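# Phone onto comic book, laptop onto its stand

## Task

Set the phone down so it lies flat and entirely on top of the comic book, and put the closed laptop on the laptop stand with its top face upward and one of its long edges resting squarely against the stand's lips; when finished, neither gripper may be in contact with the phone or the laptop.

## Robot and tools

Robot: two arms, left_arm and right_arm, each ending in a two-finger gripper. Calibrated base positions in the scene frame: left_arm at (+0.031, +0.243, 0) m, quat_wxyz (+1.000, 0, 0, +0.014); right_arm at (-0.029, -0.309, 0) m, quat_wxyz (+1.000, 0, 0, +0.003). A fixed two-camera stand is behind the arms. Cameras: cam_head_left and cam_head_right, both 896x504.

Frame: the scene frame has its origin at table-top height, halfway between the nominal bases. +z points up, +x points out over the table, and left_arm sits on the +y side (arm names do not match image left/right). Reported hand positions, hand orientations and targets use this frame. A gripper's fingers point along its own +z and spread along its own y. end_effector_position is the spot between the finger pads, roughly 1 cm short of the tips. Reported values can be wrong by a few centimetres, worse at long reach.

Row format (shared by execute_actions and move): one flat list of 14 numbers, each in [-1, 1]: dx, dy, dz, rx, ry, rz, opening for left_arm, then the same seven for right_arm. Always give all 14, even if one arm stays still. dx..rz are an offset, not a pose: they are measured from that arm's Hand target as it stood when the action or move began, along scene axes, with rotation about the Hand target position. Scale: 1.0 = 0.6 m for dx, dy, dz and 180 degrees for rotations; rx, ry, rz form one rotation vector. A translation longer than 1.0 may be shortened along its direction. Opening is absolute, not an offset: +1 fully open (0.094 m), -1 closed. A 0 in the opening slot commands a half-closed grip, so to leave a gripper alone resend its current opening. Sending six zeros re-requests an arm's current Hand target.

execute_actions(actions, cameras): actions is a list of actions; each action is up to 15 rows, one per 1/30 s step, and a short action repeats its last row to fill 15 steps. Each row in an action counts from the action's start pose, not the row before; a new action starts from the updated Hand target, so repeating an offset moves further. Each action lasts 0.5 s. An empty list returns state and all camera images plus the scene number. cameras: list of names, ["all"], [] or null; an unknown name invalidates the call.

move(target, speed, blend, opening_speed, grip_force, blocking, cameras): drives each gripper on a straight line toward target, one 14-number row or up to 15 rows, every row an offset from the same starting Hand targets. speed in m/s, 0.002 to 4.3, default 0.25 (turn rate up to twice that in rad/s); one value or one per target. blend in m rounds corners between listed targets; 0 stops at each. opening_speed is the rate of the commanded opening on the -1..+1 scale per second, at least 0.2; use it to close gently on fragile things. grip_force is newtons per finger pad, 10 to 50, per arm or shared; it persists, and low values close slowly. blocking=false returns after about 0.5 s while motion continues. The whole move is capped at 10 s. Paths do not avoid obstacles or the other arm; avoid paths passing near an arm's own base. The result adds a move: line with the ending (done, off_target, moving, held, fault) and limits (paced = pose clipped, held = steps withheld). done means at rest within 10 mm and 2 degrees.

wait(seconds 0 to 10): lets time run holding last commands. stop(): brakes a running move. zoom_image(camera, region [x0, y0, x1, y1] in pixels, at most 504x504): enlarges part of the newest image from cam_head_left or cam_head_right. finished_scene(scene 1 or 2): ends the scene irreversibly; call it only once the goal holds.

Results: end_effector_position (m), end_effector_quat_wxyz, Hand target (last commanded pose after orientation clipping, max 40 degrees from measured per step), Joint positions (last entry per arm is finger opening in m), Joint velocities (may say within noise), joint torques (include arm weight, offsets, noise; entries 3 and 4 wrap at ±28 N m), grip_measured (opening on the -1..+1 scale, about 2.5 mm wide when empty), grip_effort_nm (motor effort, negative closing; not pad force), Tool commands, motor temperatures. A gripper often rests a few cm short of its target from friction or load; resend the gap as an offset. Squeezing a hard part reads a bit below its true width; to release, command clearly above grip_measured.

Cautions: nothing may fall or be left off the table. Avoid drops, releasing moving parts, fast impacts, hard pushes, and any contact or pinch between the two arms. A blocked arm keeps pushing until commanded back past its gripper. Faster moves hit harder. Holding loads, long stretches or unreachable targets heat motors; at 100 °C the arm goes limp for 30 to 60 s. Objects may be nudged occasionally. Time spent thinking also passes in the scene.

Each tool is called after "Request:" in YAML: its name, and indented under it one key for each argument.

## Session

Request:
execute_actions:
  actions: []

Scene clock: 0.00 s.
left_arm: end_effector_position=(+0.4918, +0.7722, +0.2721) grip_measured=+1.000 grip_effort_nm=n/a end_effector_quat_wxyz=(+0.538, +0.343, +0.763, +0.102) | right_arm: end_effector_position=(+0.0818, -0.5453, +0.1553) grip_measured=+1.000 grip_effort_nm=n/a end_effector_quat_wxyz=(-0.017, +0.931, +0.365, +0.017)
Joint positions: left_arm=[1.048 1.958 1.826 -0.907 1.087 1.594 0.094] | right_arm=[-1.159 1.066 0.823 -1.361 -0.035 1.239 0.094]
Joint velocities: within noise
Joint torques (N m): no reading
Motor temperatures (°C): left_arm=[23 25 27 24 28 25 28] | right_arm=[27 30 27 25 24 24 25]
Heat: left arm: hottest wrist yaw 28 °C; right arm: hottest shoulder 30 °C.
Hand target: left_arm +0.4940, +0.7762, +0.2939; +0.539, +0.352, +0.755, +0.121 | right_arm +0.0850, -0.5526, +0.1636; -0.006, +0.931, +0.366, +0.017
Tool commands: left_gripper/opening=+1.0 right_gripper/opening=+1.0

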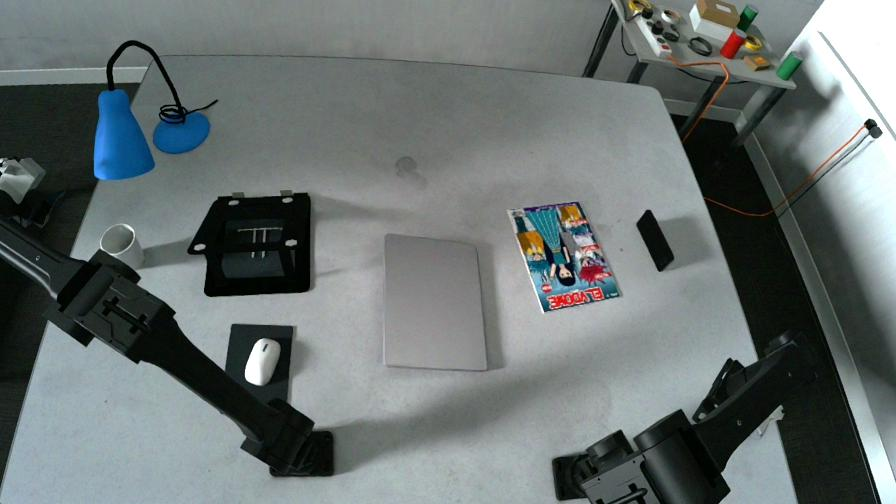

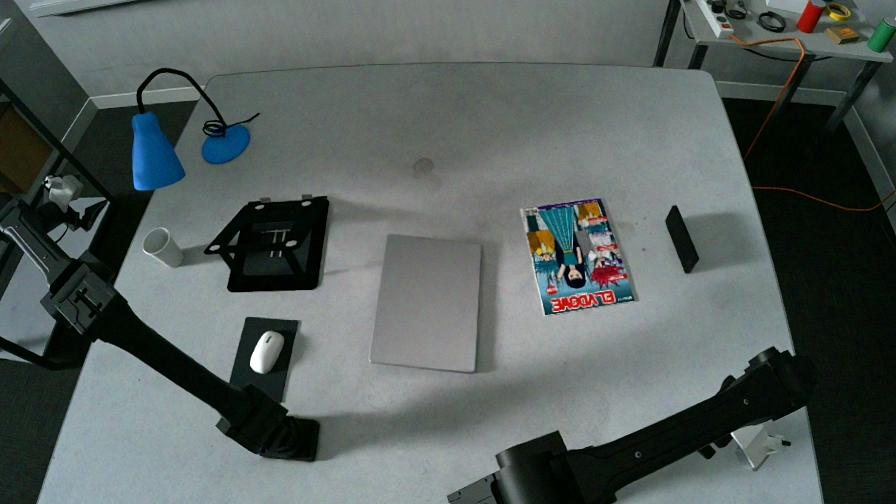

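Request:
zoom_image:
  camera: "cam_head_left"
  region: [80, 20, 440, 220]

Request:
zoom_image:
  camera: "cam_head_left"
  region: [80, 170, 400, 350]

Request:
zoom_image:
  camera: "cam_head_left"
  region: [360, 180, 700, 380]

Request:
zoom_image:
  camera: "cam_head_right"
  region: [100, 170, 420, 350]

Request:
zoom_image:
  camera: "cam_head_right"
  region: [360, 180, 720, 390]

Scaled by 1.400.

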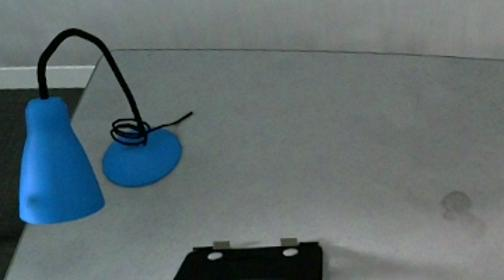

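Scaled by 1.575.

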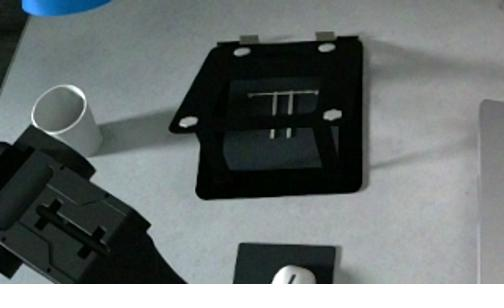

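Scaled by 1.482.

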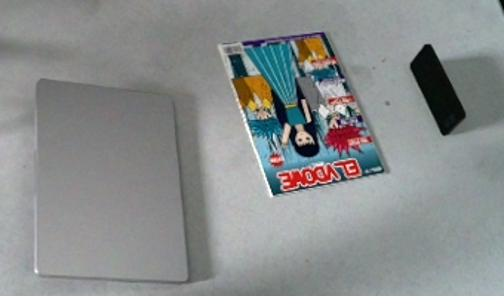

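Scaled by 1.575.

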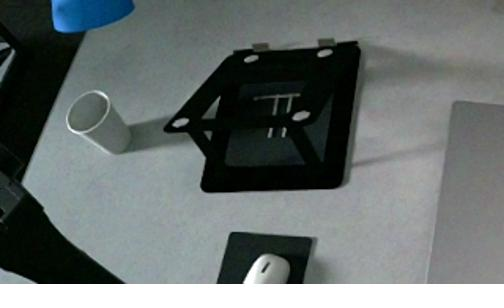

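Scaled by 1.400.

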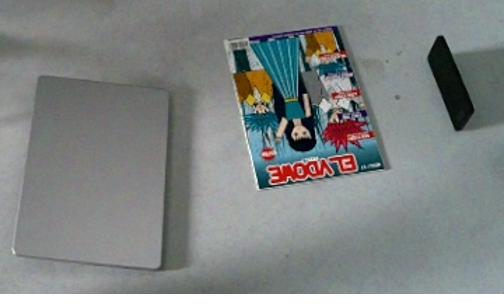

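Request:
zoom_image:
  camera: "cam_head_left"
  region: [370, 220, 500, 380]

Request:
zoom_image:
  camera: "cam_head_right"
  region: [360, 220, 500, 380]

Request:
zoom_image:
  camera: "cam_head_left"
  region: [620, 195, 700, 285]

Request:
zoom_image:
  camera: "cam_head_right"
  region: [650, 195, 730, 285]

Request:
zoom_image:
  camera: "cam_head_left"
  region: [180, 180, 330, 305]

Request:
zoom_image:
  camera: "cam_head_right"
  region: [190, 180, 340, 305]

Scaled by 3.150.

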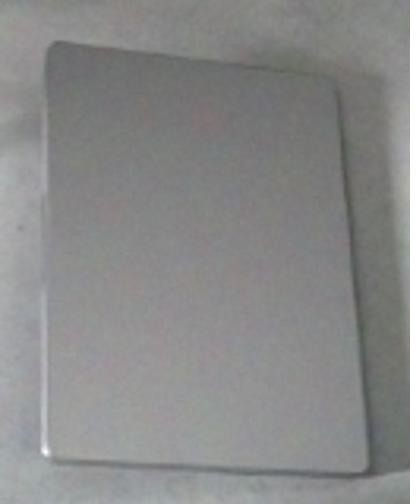

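Scaled by 3.150.

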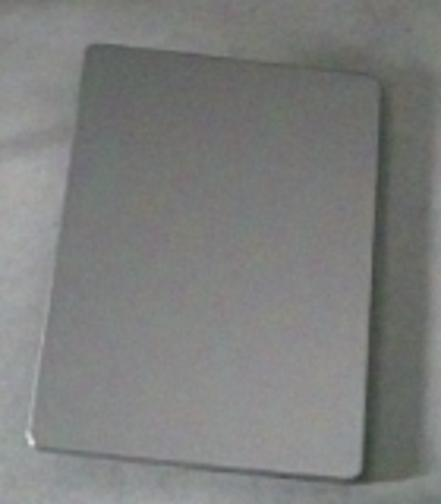

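Scaled by 5.600.

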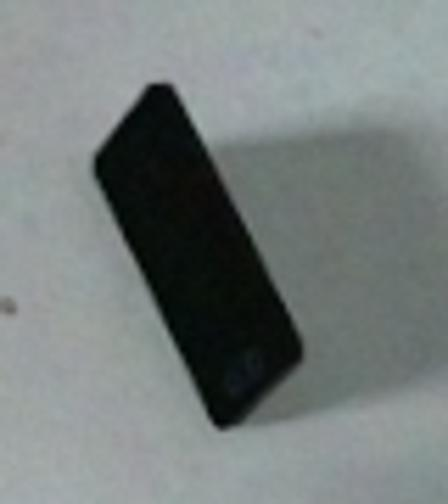

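Scaled by 5.600.

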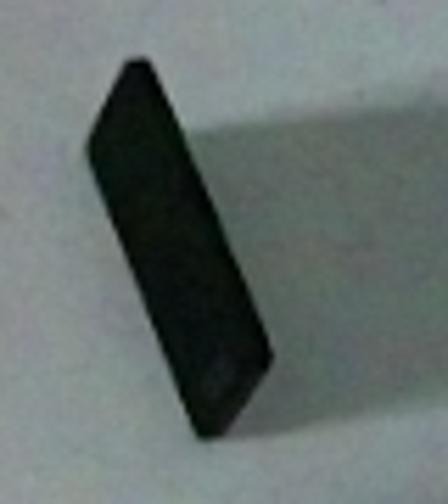

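Scaled by 3.360.

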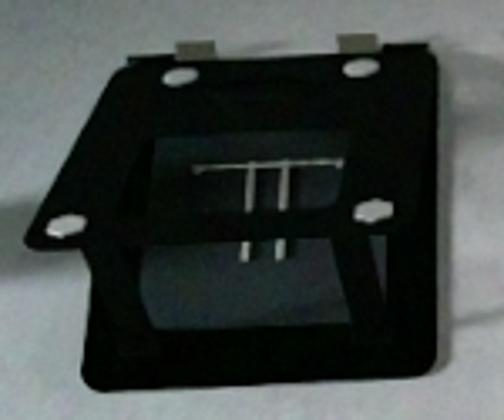

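Scaled by 3.360.

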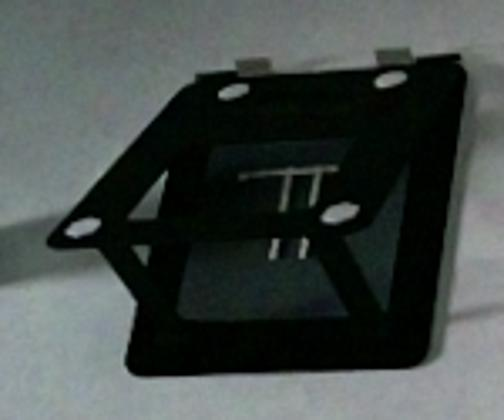

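Request:
zoom_image:
  camera: "cam_head_right"
  region: [660, 330, 830, 490]

Request:
zoom_image:
  camera: "cam_head_right"
  region: [0, 150, 140, 290]

Request:
zoom_image:
  camera: "cam_head_left"
  region: [0, 140, 180, 300]

Request:
zoom_image:
  camera: "cam_head_left"
  region: [660, 320, 860, 500]

Scaled by 2.965.

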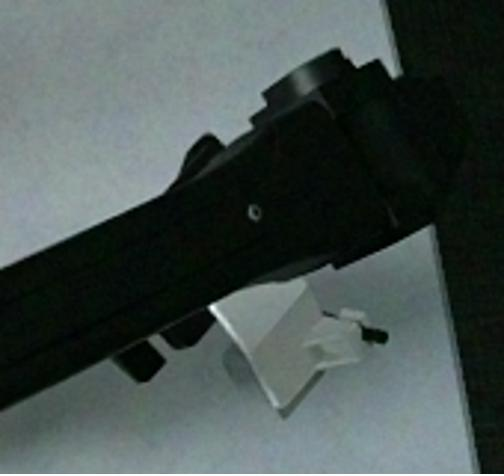

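Scaled by 3.600.

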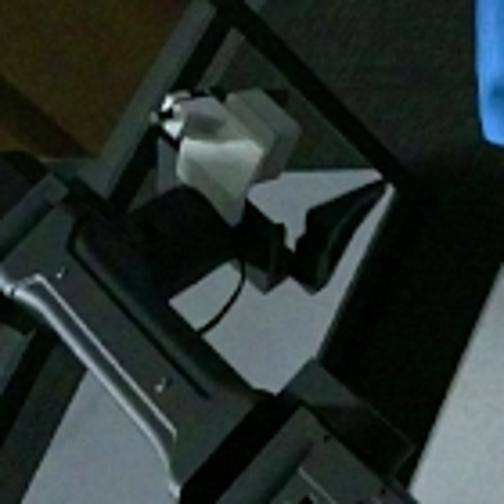

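Scaled by 2.800.

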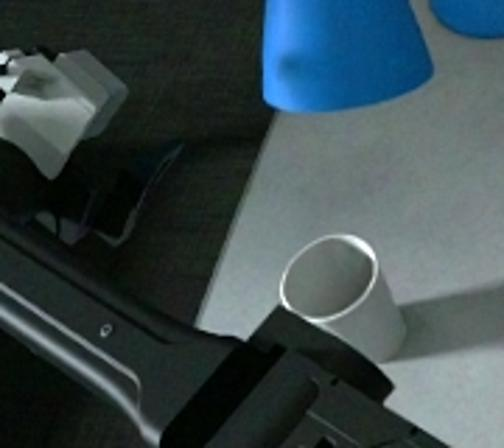

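Scaled by 2.520.

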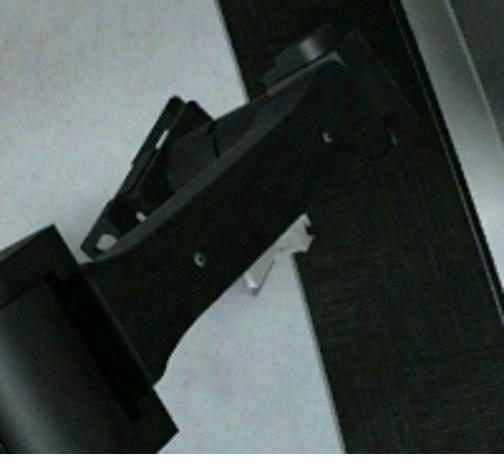

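Request:
move:
  target: [-0.24, -0.927, -0.157, -0.084, 0.374, 0.2443, -0.9, 0.358, 0.338, 0.061, 0, 0, 0.762, -0.9]
  speed: 0.35
  cameras: ["all"]

Scene clock: 147.00 s.
left_arm: end_effector_position=(+0.3498, +0.2240, +0.1992) grip_measured=-0.898 grip_effort_nm=-0.08 end_effector_quat_wxyz=(+0.006, +0.000, +1.000, +0.001) | right_arm: end_effector_position=(+0.2804, -0.3505, +0.1836) grip_measured=-0.899 grip_effort_nm=-0.08 end_effector_quat_wxyz=(-0.034, +0.008, +0.999, +0.003)
Joint positions: left_arm=[-0.087 1.178 1.022 -1.403 -0.003 -0.06 0.005] | right_arm=[-0.135 1.218 1.012 -1.432 0.002 -0.112 0.005]
Joint torques (N m): left_arm=[-2.37 -8.53 11.14 -0.1 0.11 -0.08] | right_arm=[1.14 -8.12 12.46 -0.32 0.04 0.05]
Motor temperatures (°C): left_arm=[23 33 35 24 28 24 27] | right_arm=[27 30 40 25 24 23 25]
Heat: left arm: hottest elbow 35 °C; right arm: hottest elbow 40 °C.
Hand target: left_arm +0.3501, +0.2199, +0.1998; +0.001, +0.001, +1.000, +0.000 | right_arm +0.2999, -0.3499, +0.2002; -0.018, +0.000, +1.000, +0.001
Off the commanded pose: left_arm 0.004 m, 1 deg | right_arm 0.026 m, 2 deg.
move: off_target (right_arm)

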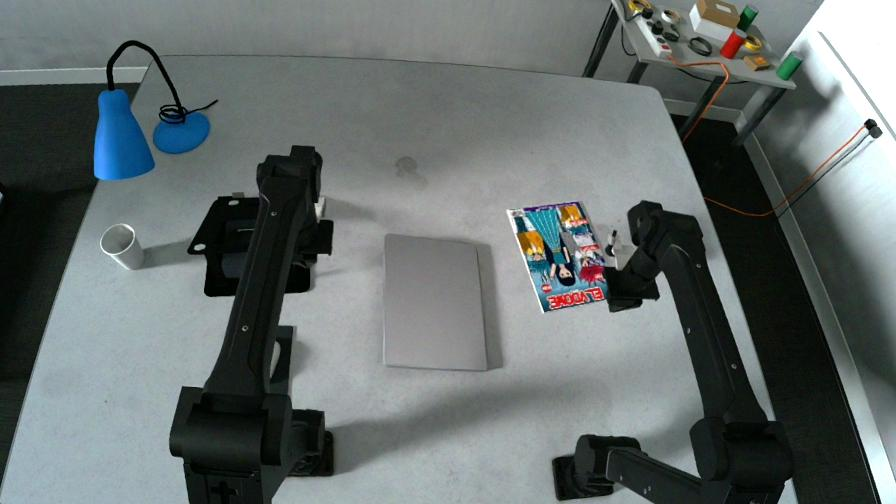

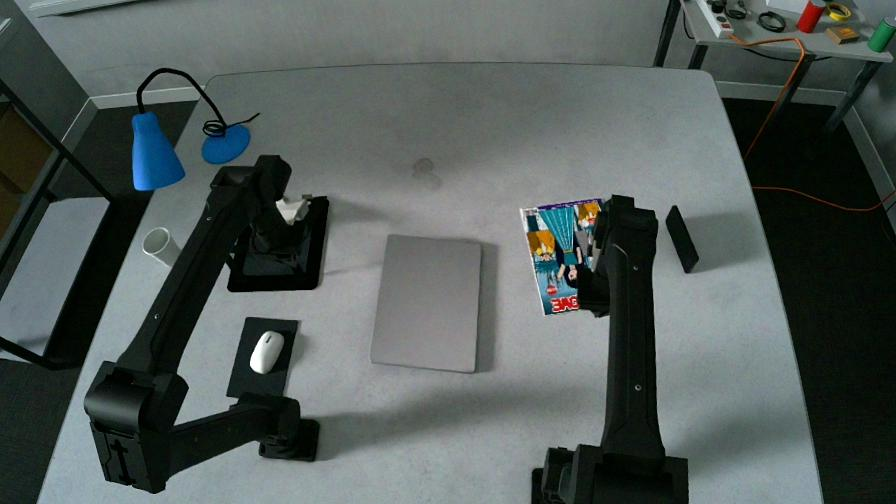

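Request:
zoom_image:
  camera: "cam_head_right"
  region: [210, 150, 350, 290]

Request:
zoom_image:
  camera: "cam_head_left"
  region: [240, 140, 380, 300]

Request:
zoom_image:
  camera: "cam_head_left"
  region: [580, 190, 720, 330]

Request:
zoom_image:
  camera: "cam_head_right"
  region: [550, 190, 690, 330]

Scaled by 3.600.

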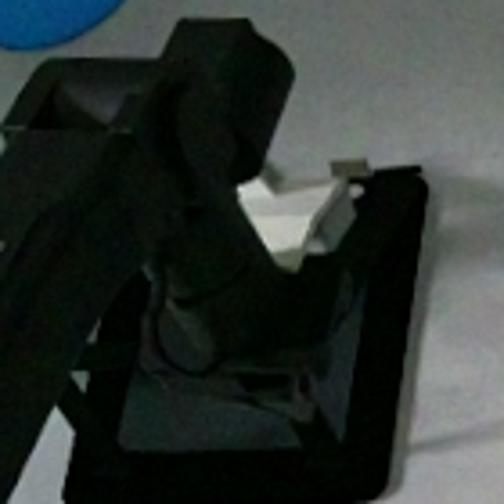

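Scaled by 3.150.

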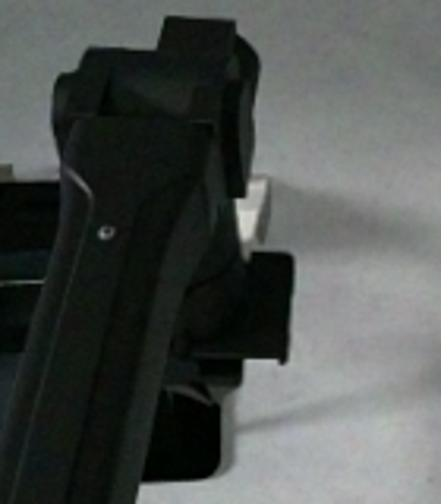

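Scaled by 3.600.

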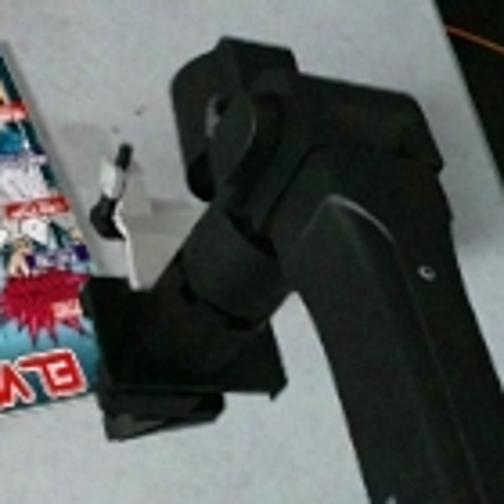

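Scaled by 3.600.

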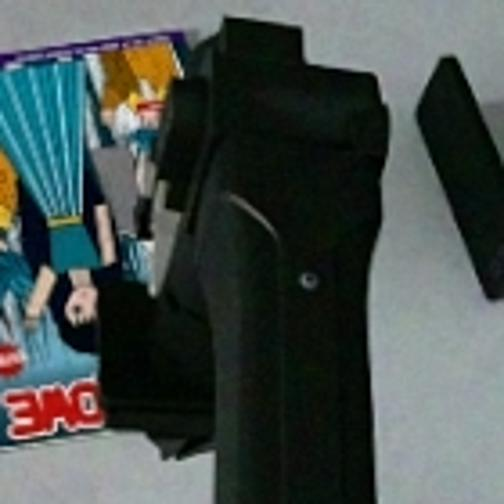

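Request:
move:
  target: [0, 0, 0, 0, 0, 0, -0.9, 0.2835, -0.4418, 0, 0, 0, 0.0556, 1.0]
  speed: 0.35
  cameras: ["all"]

Scene clock: 240.90 s.
left_arm: end_effector_position=(+0.3498, +0.2240, +0.1992) grip_measured=-0.898 grip_effort_nm=-0.08 end_effector_quat_wxyz=(+0.006, -0.001, +1.000, +0.001) | right_arm: end_effector_position=(+0.4560, -0.6054, +0.1935) grip_measured=+0.999 grip_effort_nm=0.07 end_effector_quat_wxyz=(-0.027, -0.085, +0.996, +0.004)
Joint positions: left_arm=[-0.087 1.178 1.022 -1.403 -0.003 -0.06 0.005] | right_arm=[-0.545 1.873 1.793 -1.54 0.025 -0.709 0.094]
Joint torques (N m): left_arm=[-1.79 -8.35 11.11 0.17 0.06 -0.08] | right_arm=[0.38 -19.6 12.67 -0.31 -0.07 0.09]
Motor temperatures (°C): left_arm=[23 27 35 24 27 24 27] | right_arm=[27 31 43 25 24 23 25]
Heat: left arm: hottest elbow 35 °C; right arm: hottest elbow 43 °C.
Hand target: left_arm +0.3501, +0.2199, +0.1998; +0.001, +0.001, +1.000, +0.000 | right_arm +0.4700, -0.6150, +0.2003; -0.018, -0.088, +0.996, -0.001
Off the commanded pose: left_arm 0.004 m, 1 deg | right_arm 0.018 m, 1 deg.
move: off_target (right_arm)

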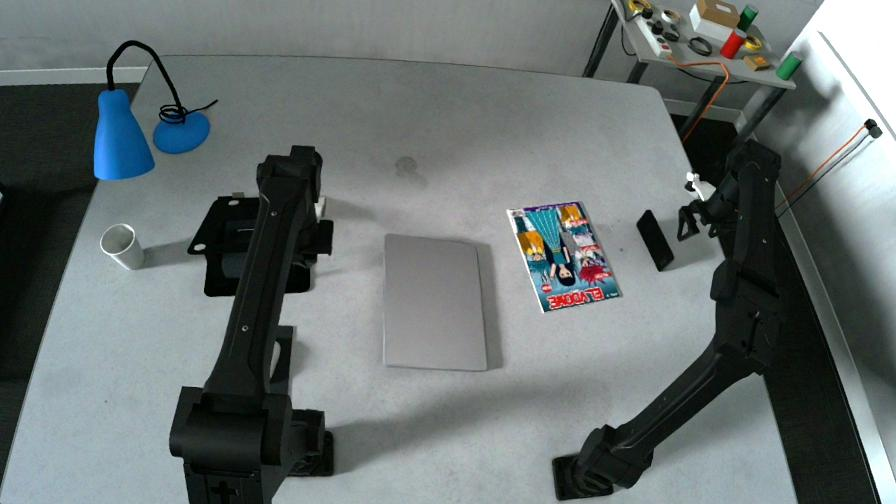

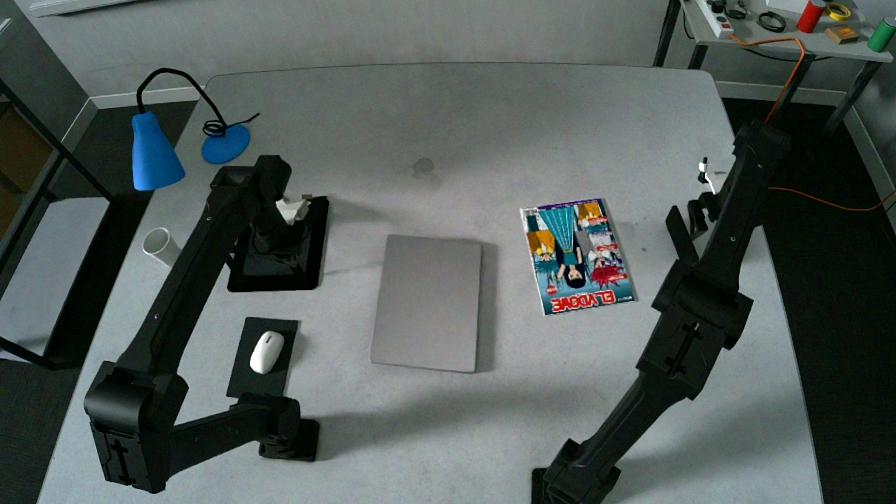

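Request:
zoom_image:
  camera: "cam_head_left"
  region: [620, 130, 800, 290]

Request:
zoom_image:
  camera: "cam_head_right"
  region: [640, 120, 820, 280]

Scaled by 2.800.

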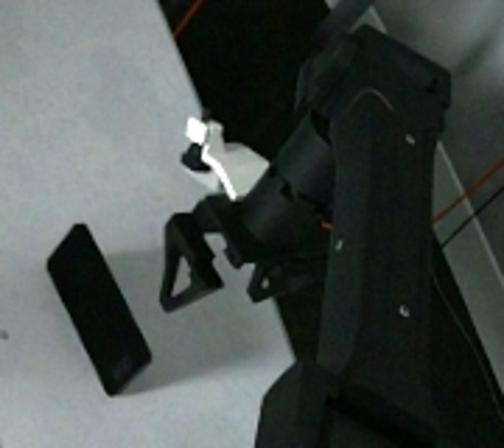

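Scaled by 2.800.

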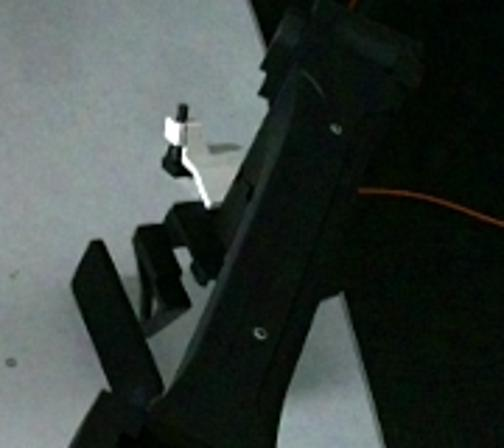

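Request:
zoom_image:
  camera: "cam_head_left"
  region: [500, 400, 680, 504]

Request:
zoom_image:
  camera: "cam_head_right"
  region: [200, 360, 380, 504]

Request:
zoom_image:
  camera: "cam_head_left"
  region: [160, 370, 360, 504]

Request:
zoom_image:
  camera: "cam_head_right"
  region: [480, 420, 660, 504]

Scaled by 2.800.

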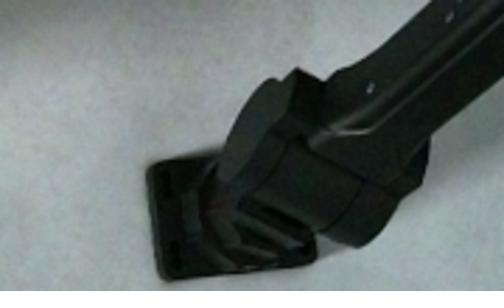

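Scaled by 2.800.

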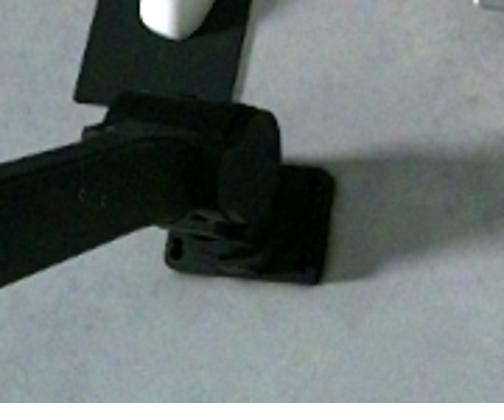

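Scaled by 2.520.

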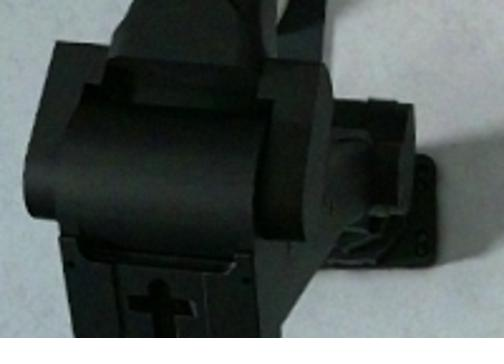

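Scaled by 2.800.

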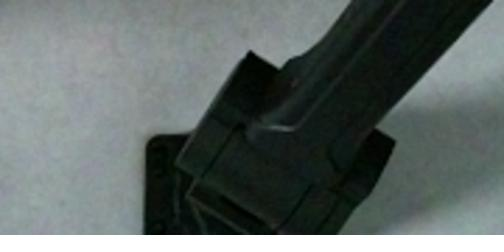

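Request:
move:
  target: [0, 0, 0, 0, 0, 0, -0.9, 0.108, 0.042, -0.05, 0, 0, 0, 1.0]
  speed: 0.3
  cameras: ["all"]

Request:
zoom_image:
  camera: "cam_head_left"
  region: [600, 130, 780, 290]

Request:
zoom_image:
  camera: "cam_head_right"
  region: [620, 120, 800, 280]

Scene clock: 269.33 s.
left_arm: end_effector_position=(+0.3498, +0.2240, +0.1992) grip_measured=-0.898 grip_effort_nm=-0.08 end_effector_quat_wxyz=(+0.006, -0.001, +1.000, +0.001) | right_arm: end_effector_position=(+0.5215, -0.5809, +0.1613) grip_measured=+0.999 grip_effort_nm=0.07 end_effector_quat_wxyz=(-0.029, -0.093, +0.995, +0.006)
Joint positions: left_arm=[-0.087 1.178 1.022 -1.403 -0.003 -0.06 0.005] | right_arm=[-0.457 2.019 1.932 -1.54 0.02 -0.638 0.094]
Joint torques (N m): left_arm=[-2.32 -8 10.86 0.14 0.04 -0.07] | right_arm=[0.38 -21.36 12.63 -0.35 0.01 0.23]
Motor temperatures (°C): left_arm=[23 27 35 24 27 24 27] | right_arm=[27 32 48 25 24 23 25]
Heat: left arm: hottest elbow 35 °C; right arm: hottest elbow 48 °C.
Hand target: left_arm +0.3501, +0.2199, +0.1998; +0.001, +0.001, +1.000, +0.000 | right_arm +0.5348, -0.5896, +0.1700; -0.018, -0.088, +0.996, -0.001
Off the commanded pose: left_arm 0.004 m, 1 deg | right_arm 0.018 m, 2 deg.
move: off_target (right_arm)

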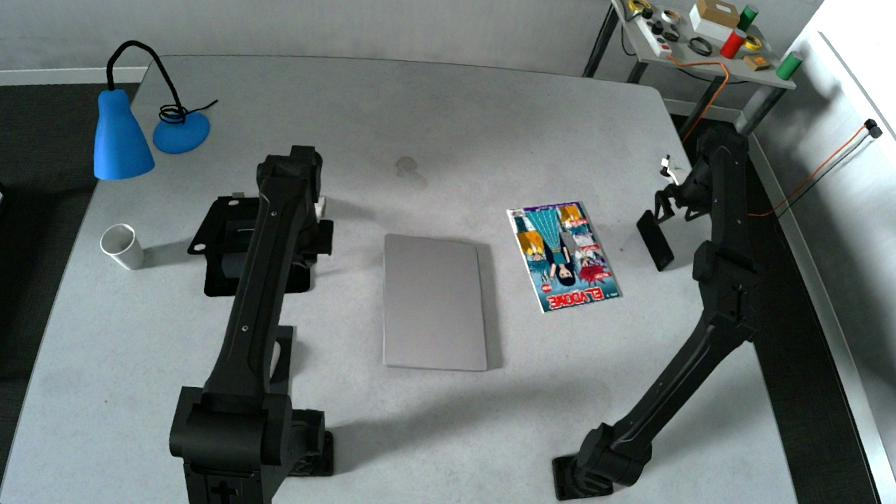

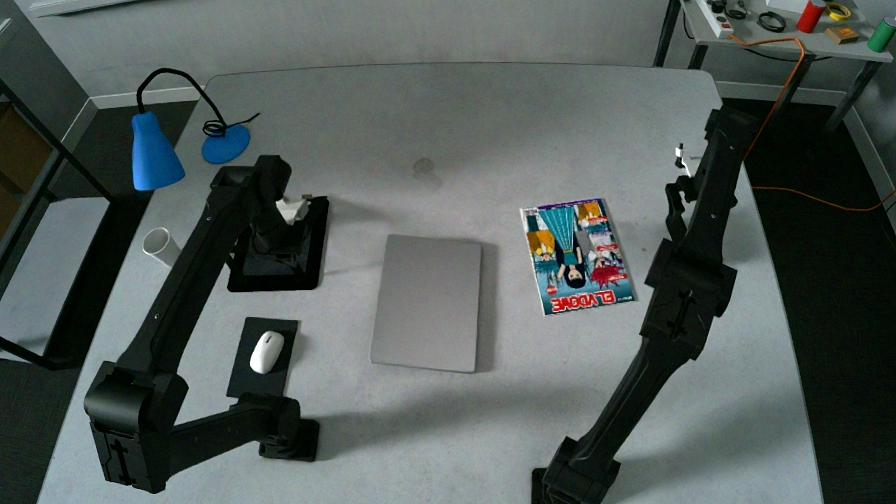

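Scaled by 2.800.

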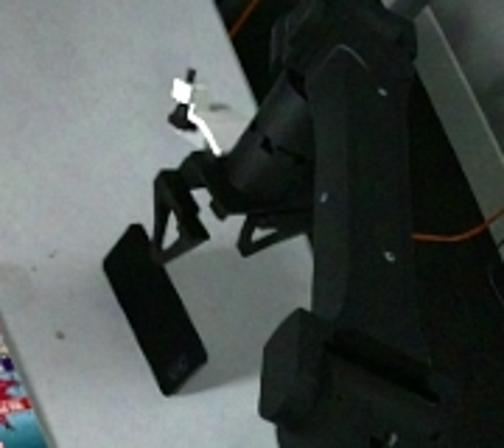

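Scaled by 2.800.

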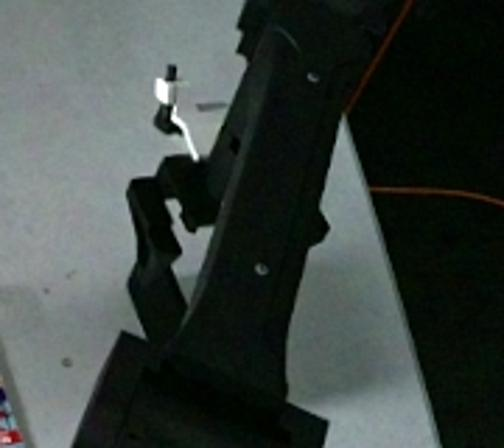

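Request:
move:
  target: [0, 0, 0, 0, 0, 0, -0.9, 0.0117, 0.01, -0.1855, 0, 0, 0, 1.0]
  speed: 0.2
  cameras: ["all"]

Request:
zoom_image:
  camera: "cam_head_left"
  region: [600, 150, 760, 290]

Request:
zoom_image:
  camera: "cam_head_right"
  region: [620, 150, 780, 290]

Scene clock: 295.77 s.
left_arm: end_effector_position=(+0.3498, +0.2240, +0.1992) grip_measured=-0.898 grip_effort_nm=-0.08 end_effector_quat_wxyz=(+0.006, -0.001, +1.000, +0.001) | right_arm: end_effector_position=(+0.5380, -0.5889, +0.0703) grip_measured=+0.999 grip_effort_nm=0.07 end_effector_quat_wxyz=(-0.015, -0.086, +0.996, -0.003)
Joint positions: left_arm=[-0.087 1.178 1.022 -1.403 -0.003 -0.06 0.005] | right_arm=[-0.457 2.096 1.815 -1.312 0.02 -0.625 0.094]
Joint torques (N m): left_arm=[-2.2 -8 11.14 0.12 0.09 -0.12] | right_arm=[1.2 -23.59 7.83 0.57 0 0.23]
Heat: left arm: hottest elbow 36 °C; right arm: hottest elbow 46 °C.
Hand target: left_arm +0.3501, +0.2199, +0.1998; +0.001, +0.001, +1.000, +0.000 | right_arm +0.5419, -0.5838, +0.0588; -0.018, -0.087, +0.996, -0.001
Off the commanded pose: left_arm 0.004 m, 1 deg | right_arm 0.013 m, 1 deg.
move: off_target (right_arm)

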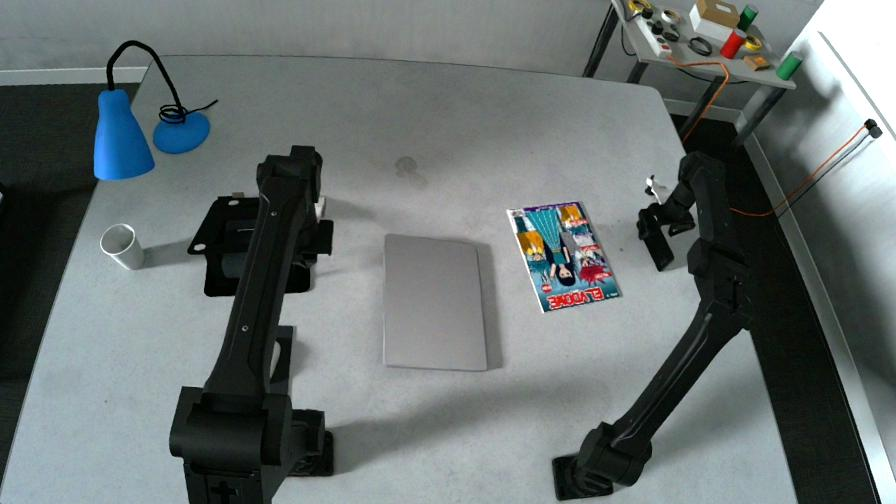

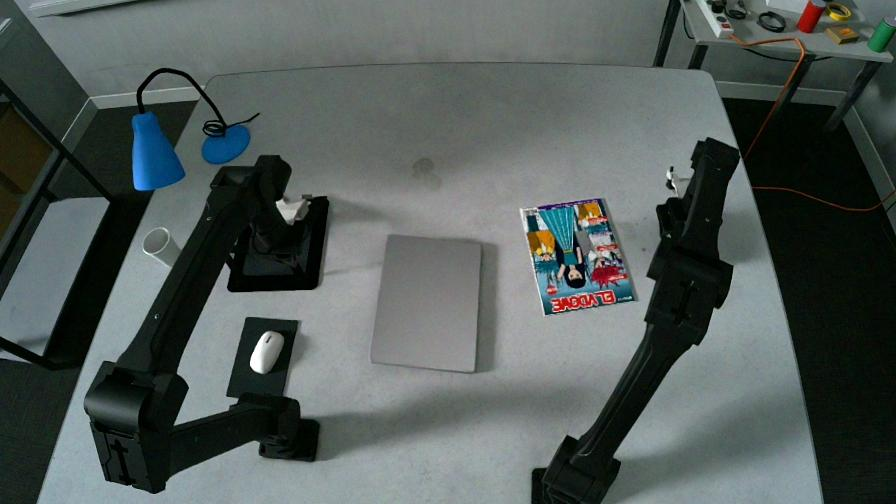

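Scaled by 3.150.

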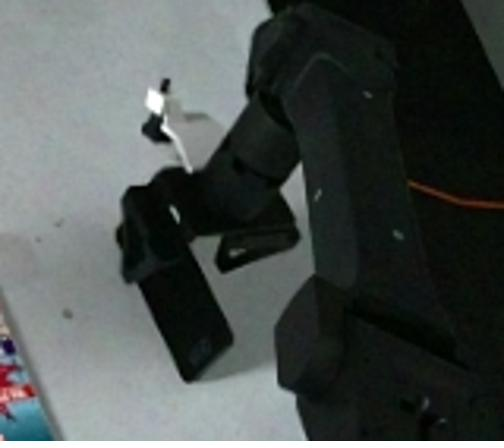

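Scaled by 3.150.

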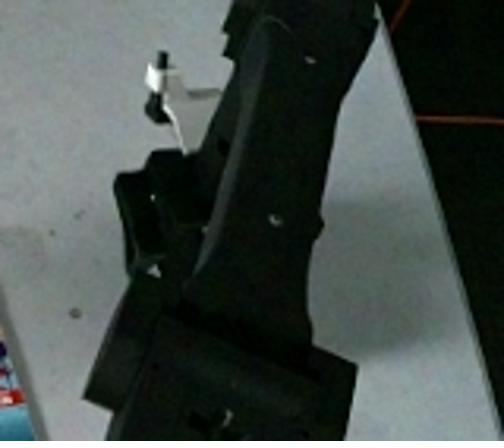

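Request:
move:
  target:
    - [0, 0, 0, 0, 0, 0, -0.9, 0, 0.004, -0.064, 0, 0, 0, 1.0]
    - [0, 0, 0, 0, 0, 0, -0.9, 0, 0.004, -0.064, 0, 0, 0, -0.5]
  speed: 0.15
  opening_speed: 0.8
  cameras: ["all"]

Request:
zoom_image:
  camera: "cam_head_left"
  region: [600, 150, 760, 290]

Request:
zoom_image:
  camera: "cam_head_right"
  region: [620, 150, 780, 290]

Scene clock: 322.07 s.
left_arm: end_effector_position=(+0.3498, +0.2240, +0.1992) grip_measured=-0.898 grip_effort_nm=-0.08 end_effector_quat_wxyz=(+0.006, -0.001, +1.000, +0.001) | right_arm: end_effector_position=(+0.5419, -0.5892, +0.0424) grip_measured=-0.498 grip_effort_nm=-0.08 end_effector_quat_wxyz=(-0.006, -0.086, +0.996, -0.008)
Joint positions: left_arm=[-0.087 1.178 1.022 -1.403 -0.003 -0.06 0.005] | right_arm=[-0.455 2.117 1.773 -1.23 0.02 -0.621 0.024]
Joint torques (N m): left_arm=[-2.14 -8.53 11.4 0.02 0.1 -0.08] | right_arm=[1.32 -22.48 7.06 0.47 0 0.22]
Motor temperatures (°C): left_arm=[23 26 36 24 27 24 27] | right_arm=[27 38 43 25 24 23 25]
Heat: left arm: hottest elbow 36 °C; right arm: hottest elbow 43 °C.
Hand target: left_arm +0.3501, +0.2199, +0.1998; +0.001, +0.001, +1.000, +0.000 | right_arm +0.5419, -0.5813, +0.0205; -0.018, -0.088, +0.996, -0.001
Off the commanded pose: left_arm 0.004 m, 1 deg | right_arm 0.023 m, 2 deg.
move: off_target (right_arm); target 2's new opening was sent with right_arm's hand 0.023 m and 2 deg from that target

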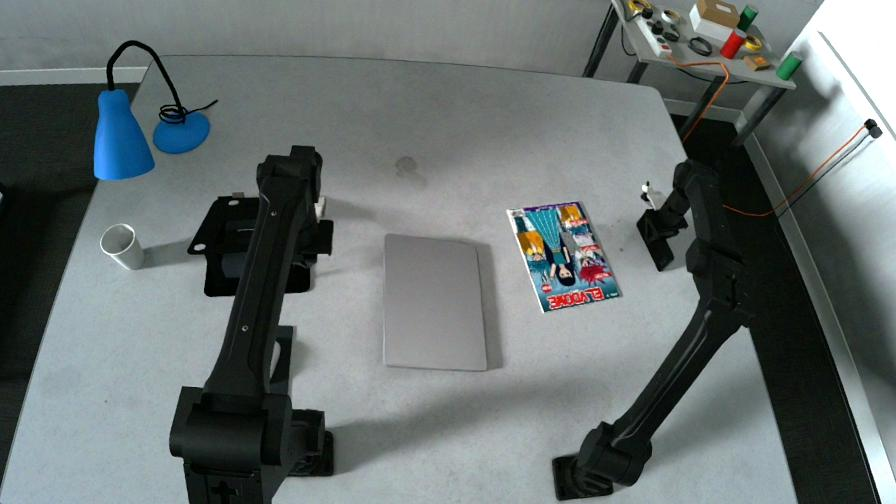

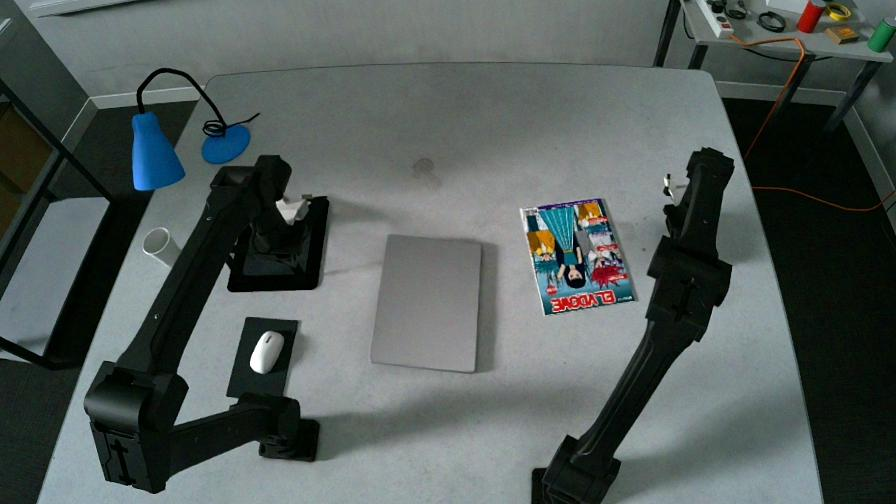

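Scaled by 3.150.

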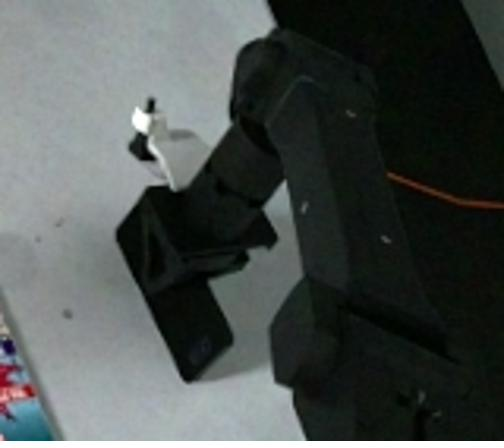

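Scaled by 3.150.

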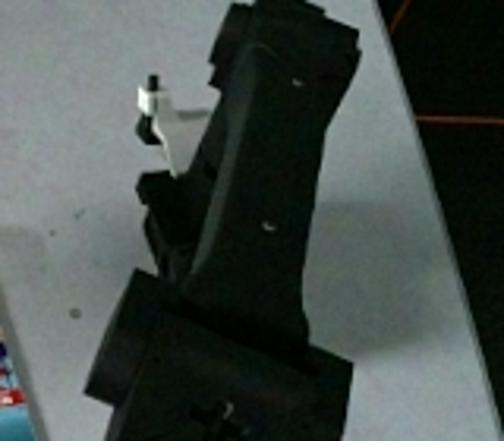

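Request:
move:
  target:
    - [0, 0, 0, 0, 0, 0, -0.9, 0, 0.01, -0.033, 0, 0, 0, -0.5]
    - [0, 0, 0, 0, 0, 0, -0.9, 0, 0.01, -0.033, 0, 0, 0, -1.0]
  speed: 0.15
  grip_force: [50, 20]
  cameras: ["all"]

Request:
zoom_image:
  camera: "cam_head_left"
  region: [600, 150, 760, 290]

Scene clock: 335.33 s.
left_arm: end_effector_position=(+0.3498, +0.2240, +0.1992) grip_measured=-0.898 grip_effort_nm=-0.08 end_effector_quat_wxyz=(+0.006, -0.001, +1.000, +0.001) | right_arm: end_effector_position=(+0.5437, -0.5851, +0.0252) grip_measured=-0.820 grip_effort_nm=-0.47 end_effector_quat_wxyz=(-0.003, -0.085, +0.996, -0.010)
Joint positions: left_arm=[-0.087 1.178 1.022 -1.403 -0.003 -0.06 0.005] | right_arm=[-0.448 2.128 1.746 -1.183 0.021 -0.613 0.008]
Joint torques (N m): left_arm=[-2.14 -8.29 11.19 -0.1 0.1 -0.06] | right_arm=[1.44 -22.18 6.83 0.4 -0.03 0.22]
Heat: left arm: hottest elbow 36 °C; right arm: hottest elbow 40 °C.
Hand target: left_arm +0.3501, +0.2199, +0.1998; +0.001, +0.001, +1.000, +0.000 | right_arm +0.5419, -0.5753, +0.0007; -0.018, -0.088, +0.996, -0.001
Off the commanded pose: left_arm 0.004 m, 1 deg | right_arm 0.026 m, 2 deg.
grip_force (N): 50, 20
move: off_target (right_arm); target 2's new opening was sent with right_arm's hand 0.027 m and 2 deg from that target

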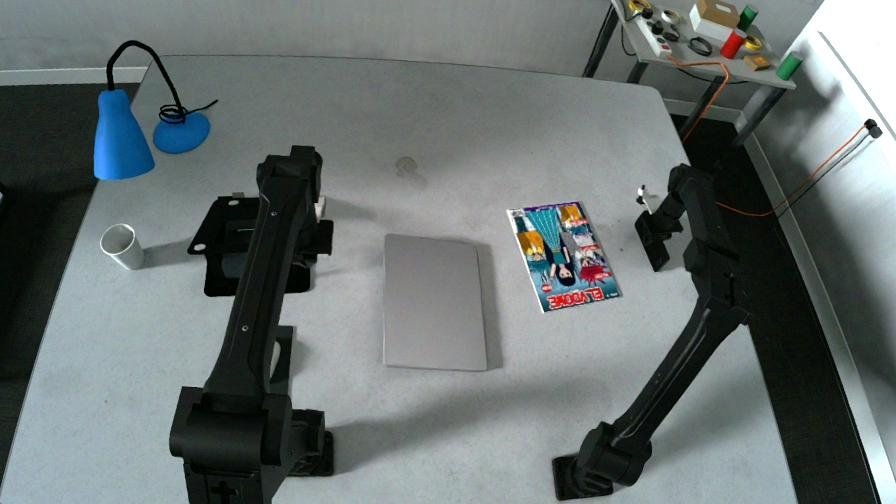

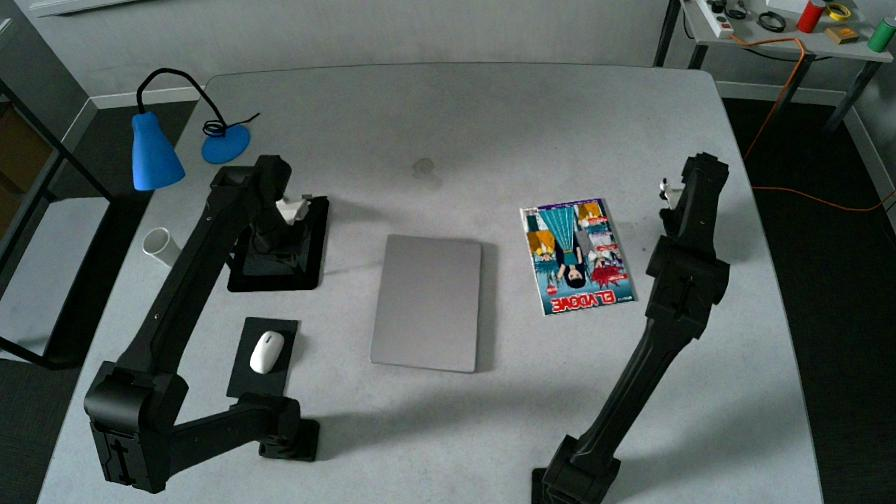

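Scaled by 3.150.

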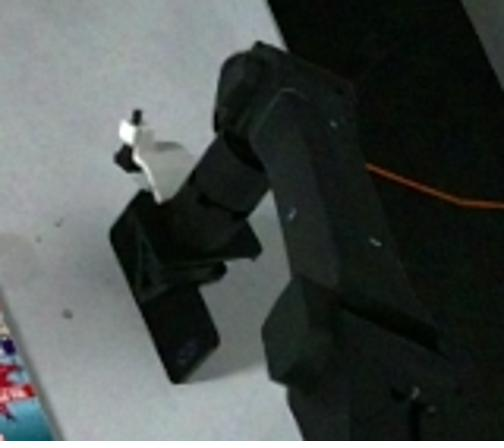

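Request:
move:
  target:
    - [0, 0, 0, 0, 0, 0, -0.9, 0, 0, 0.215, 0, 0, 0, -1.0]
    - [0, 0, 0, 0, 0, 0, -0.9, -0.095, 0.45, 0.232, 0, 0, 0, -1.0]
  speed: 0.3
  blend: 0.05
  cameras: ["all"]

Request:
zoom_image:
  camera: "cam_head_left"
  region: [480, 150, 660, 330]

Request:
zoom_image:
  camera: "cam_head_right"
  region: [480, 150, 660, 330]

Scene clock: 352.17 s.
left_arm: end_effector_position=(+0.3498, +0.2240, +0.1992) grip_measured=-0.898 grip_effort_nm=-0.08 end_effector_quat_wxyz=(+0.006, -0.001, +1.000, +0.001) | right_arm: end_effector_position=(+0.4850, -0.3043, +0.1292) grip_measured=-0.820 grip_effort_nm=-0.49 end_effector_quat_wxyz=(-0.033, -0.092, +0.995, +0.002)
Joint positions: left_arm=[-0.087 1.178 1.022 -1.403 -0.003 -0.06 0.005] | right_arm=[0.006 1.774 1.479 -1.341 0.002 -0.173 0.008]
Joint torques (N m): left_arm=[-2.73 -8.12 11.02 0.03 0.04 -0.08] | right_arm=[0.62 -20.95 7.16 0.32 0.09 0.2]
Motor temperatures (°C): left_arm=[23 26 36 24 27 24 27] | right_arm=[27 39 38 25 24 23 25]
Heat: left arm: hottest elbow 36 °C; right arm: hottest shoulder 39 °C.
Hand target: left_arm +0.3501, +0.2199, +0.1998; +0.001, +0.001, +1.000, +0.000 | right_arm +0.4850, -0.3053, +0.1399; -0.018, -0.088, +0.996, -0.001
Off the commanded pose: left_arm 0.004 m, 1 deg | right_arm 0.011 m, 2 deg.
grip_force (N): 50, 20
move: off_target (right_arm)

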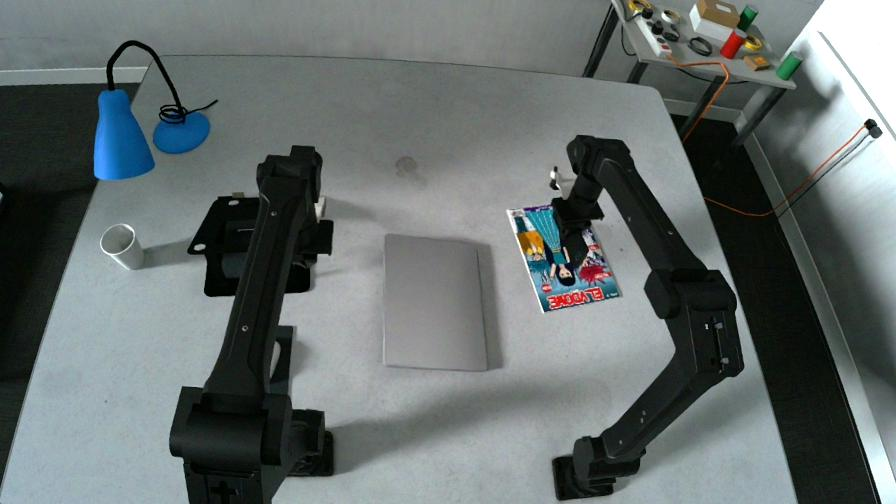

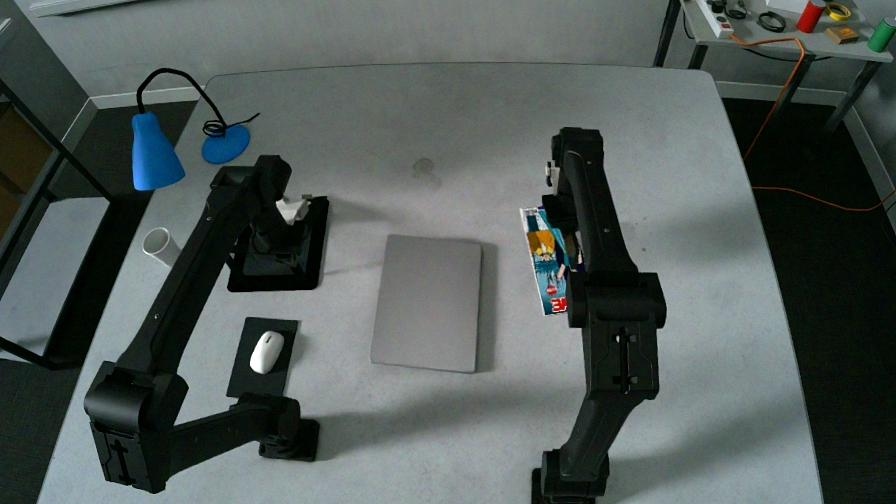

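Scaled by 2.800.

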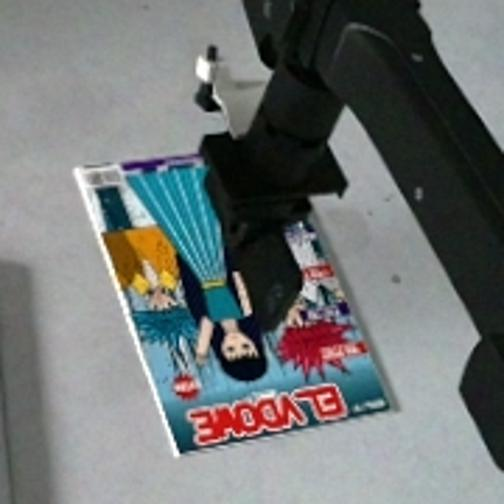

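Scaled by 2.800.

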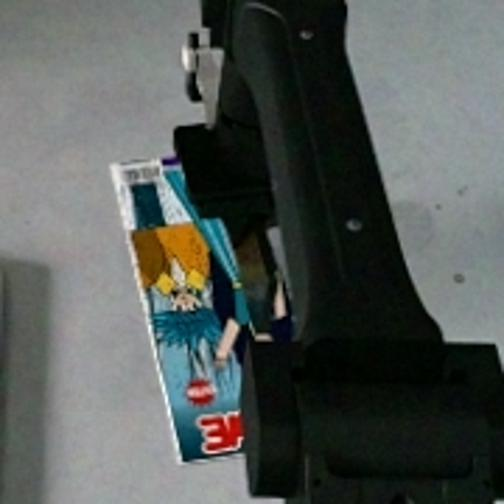

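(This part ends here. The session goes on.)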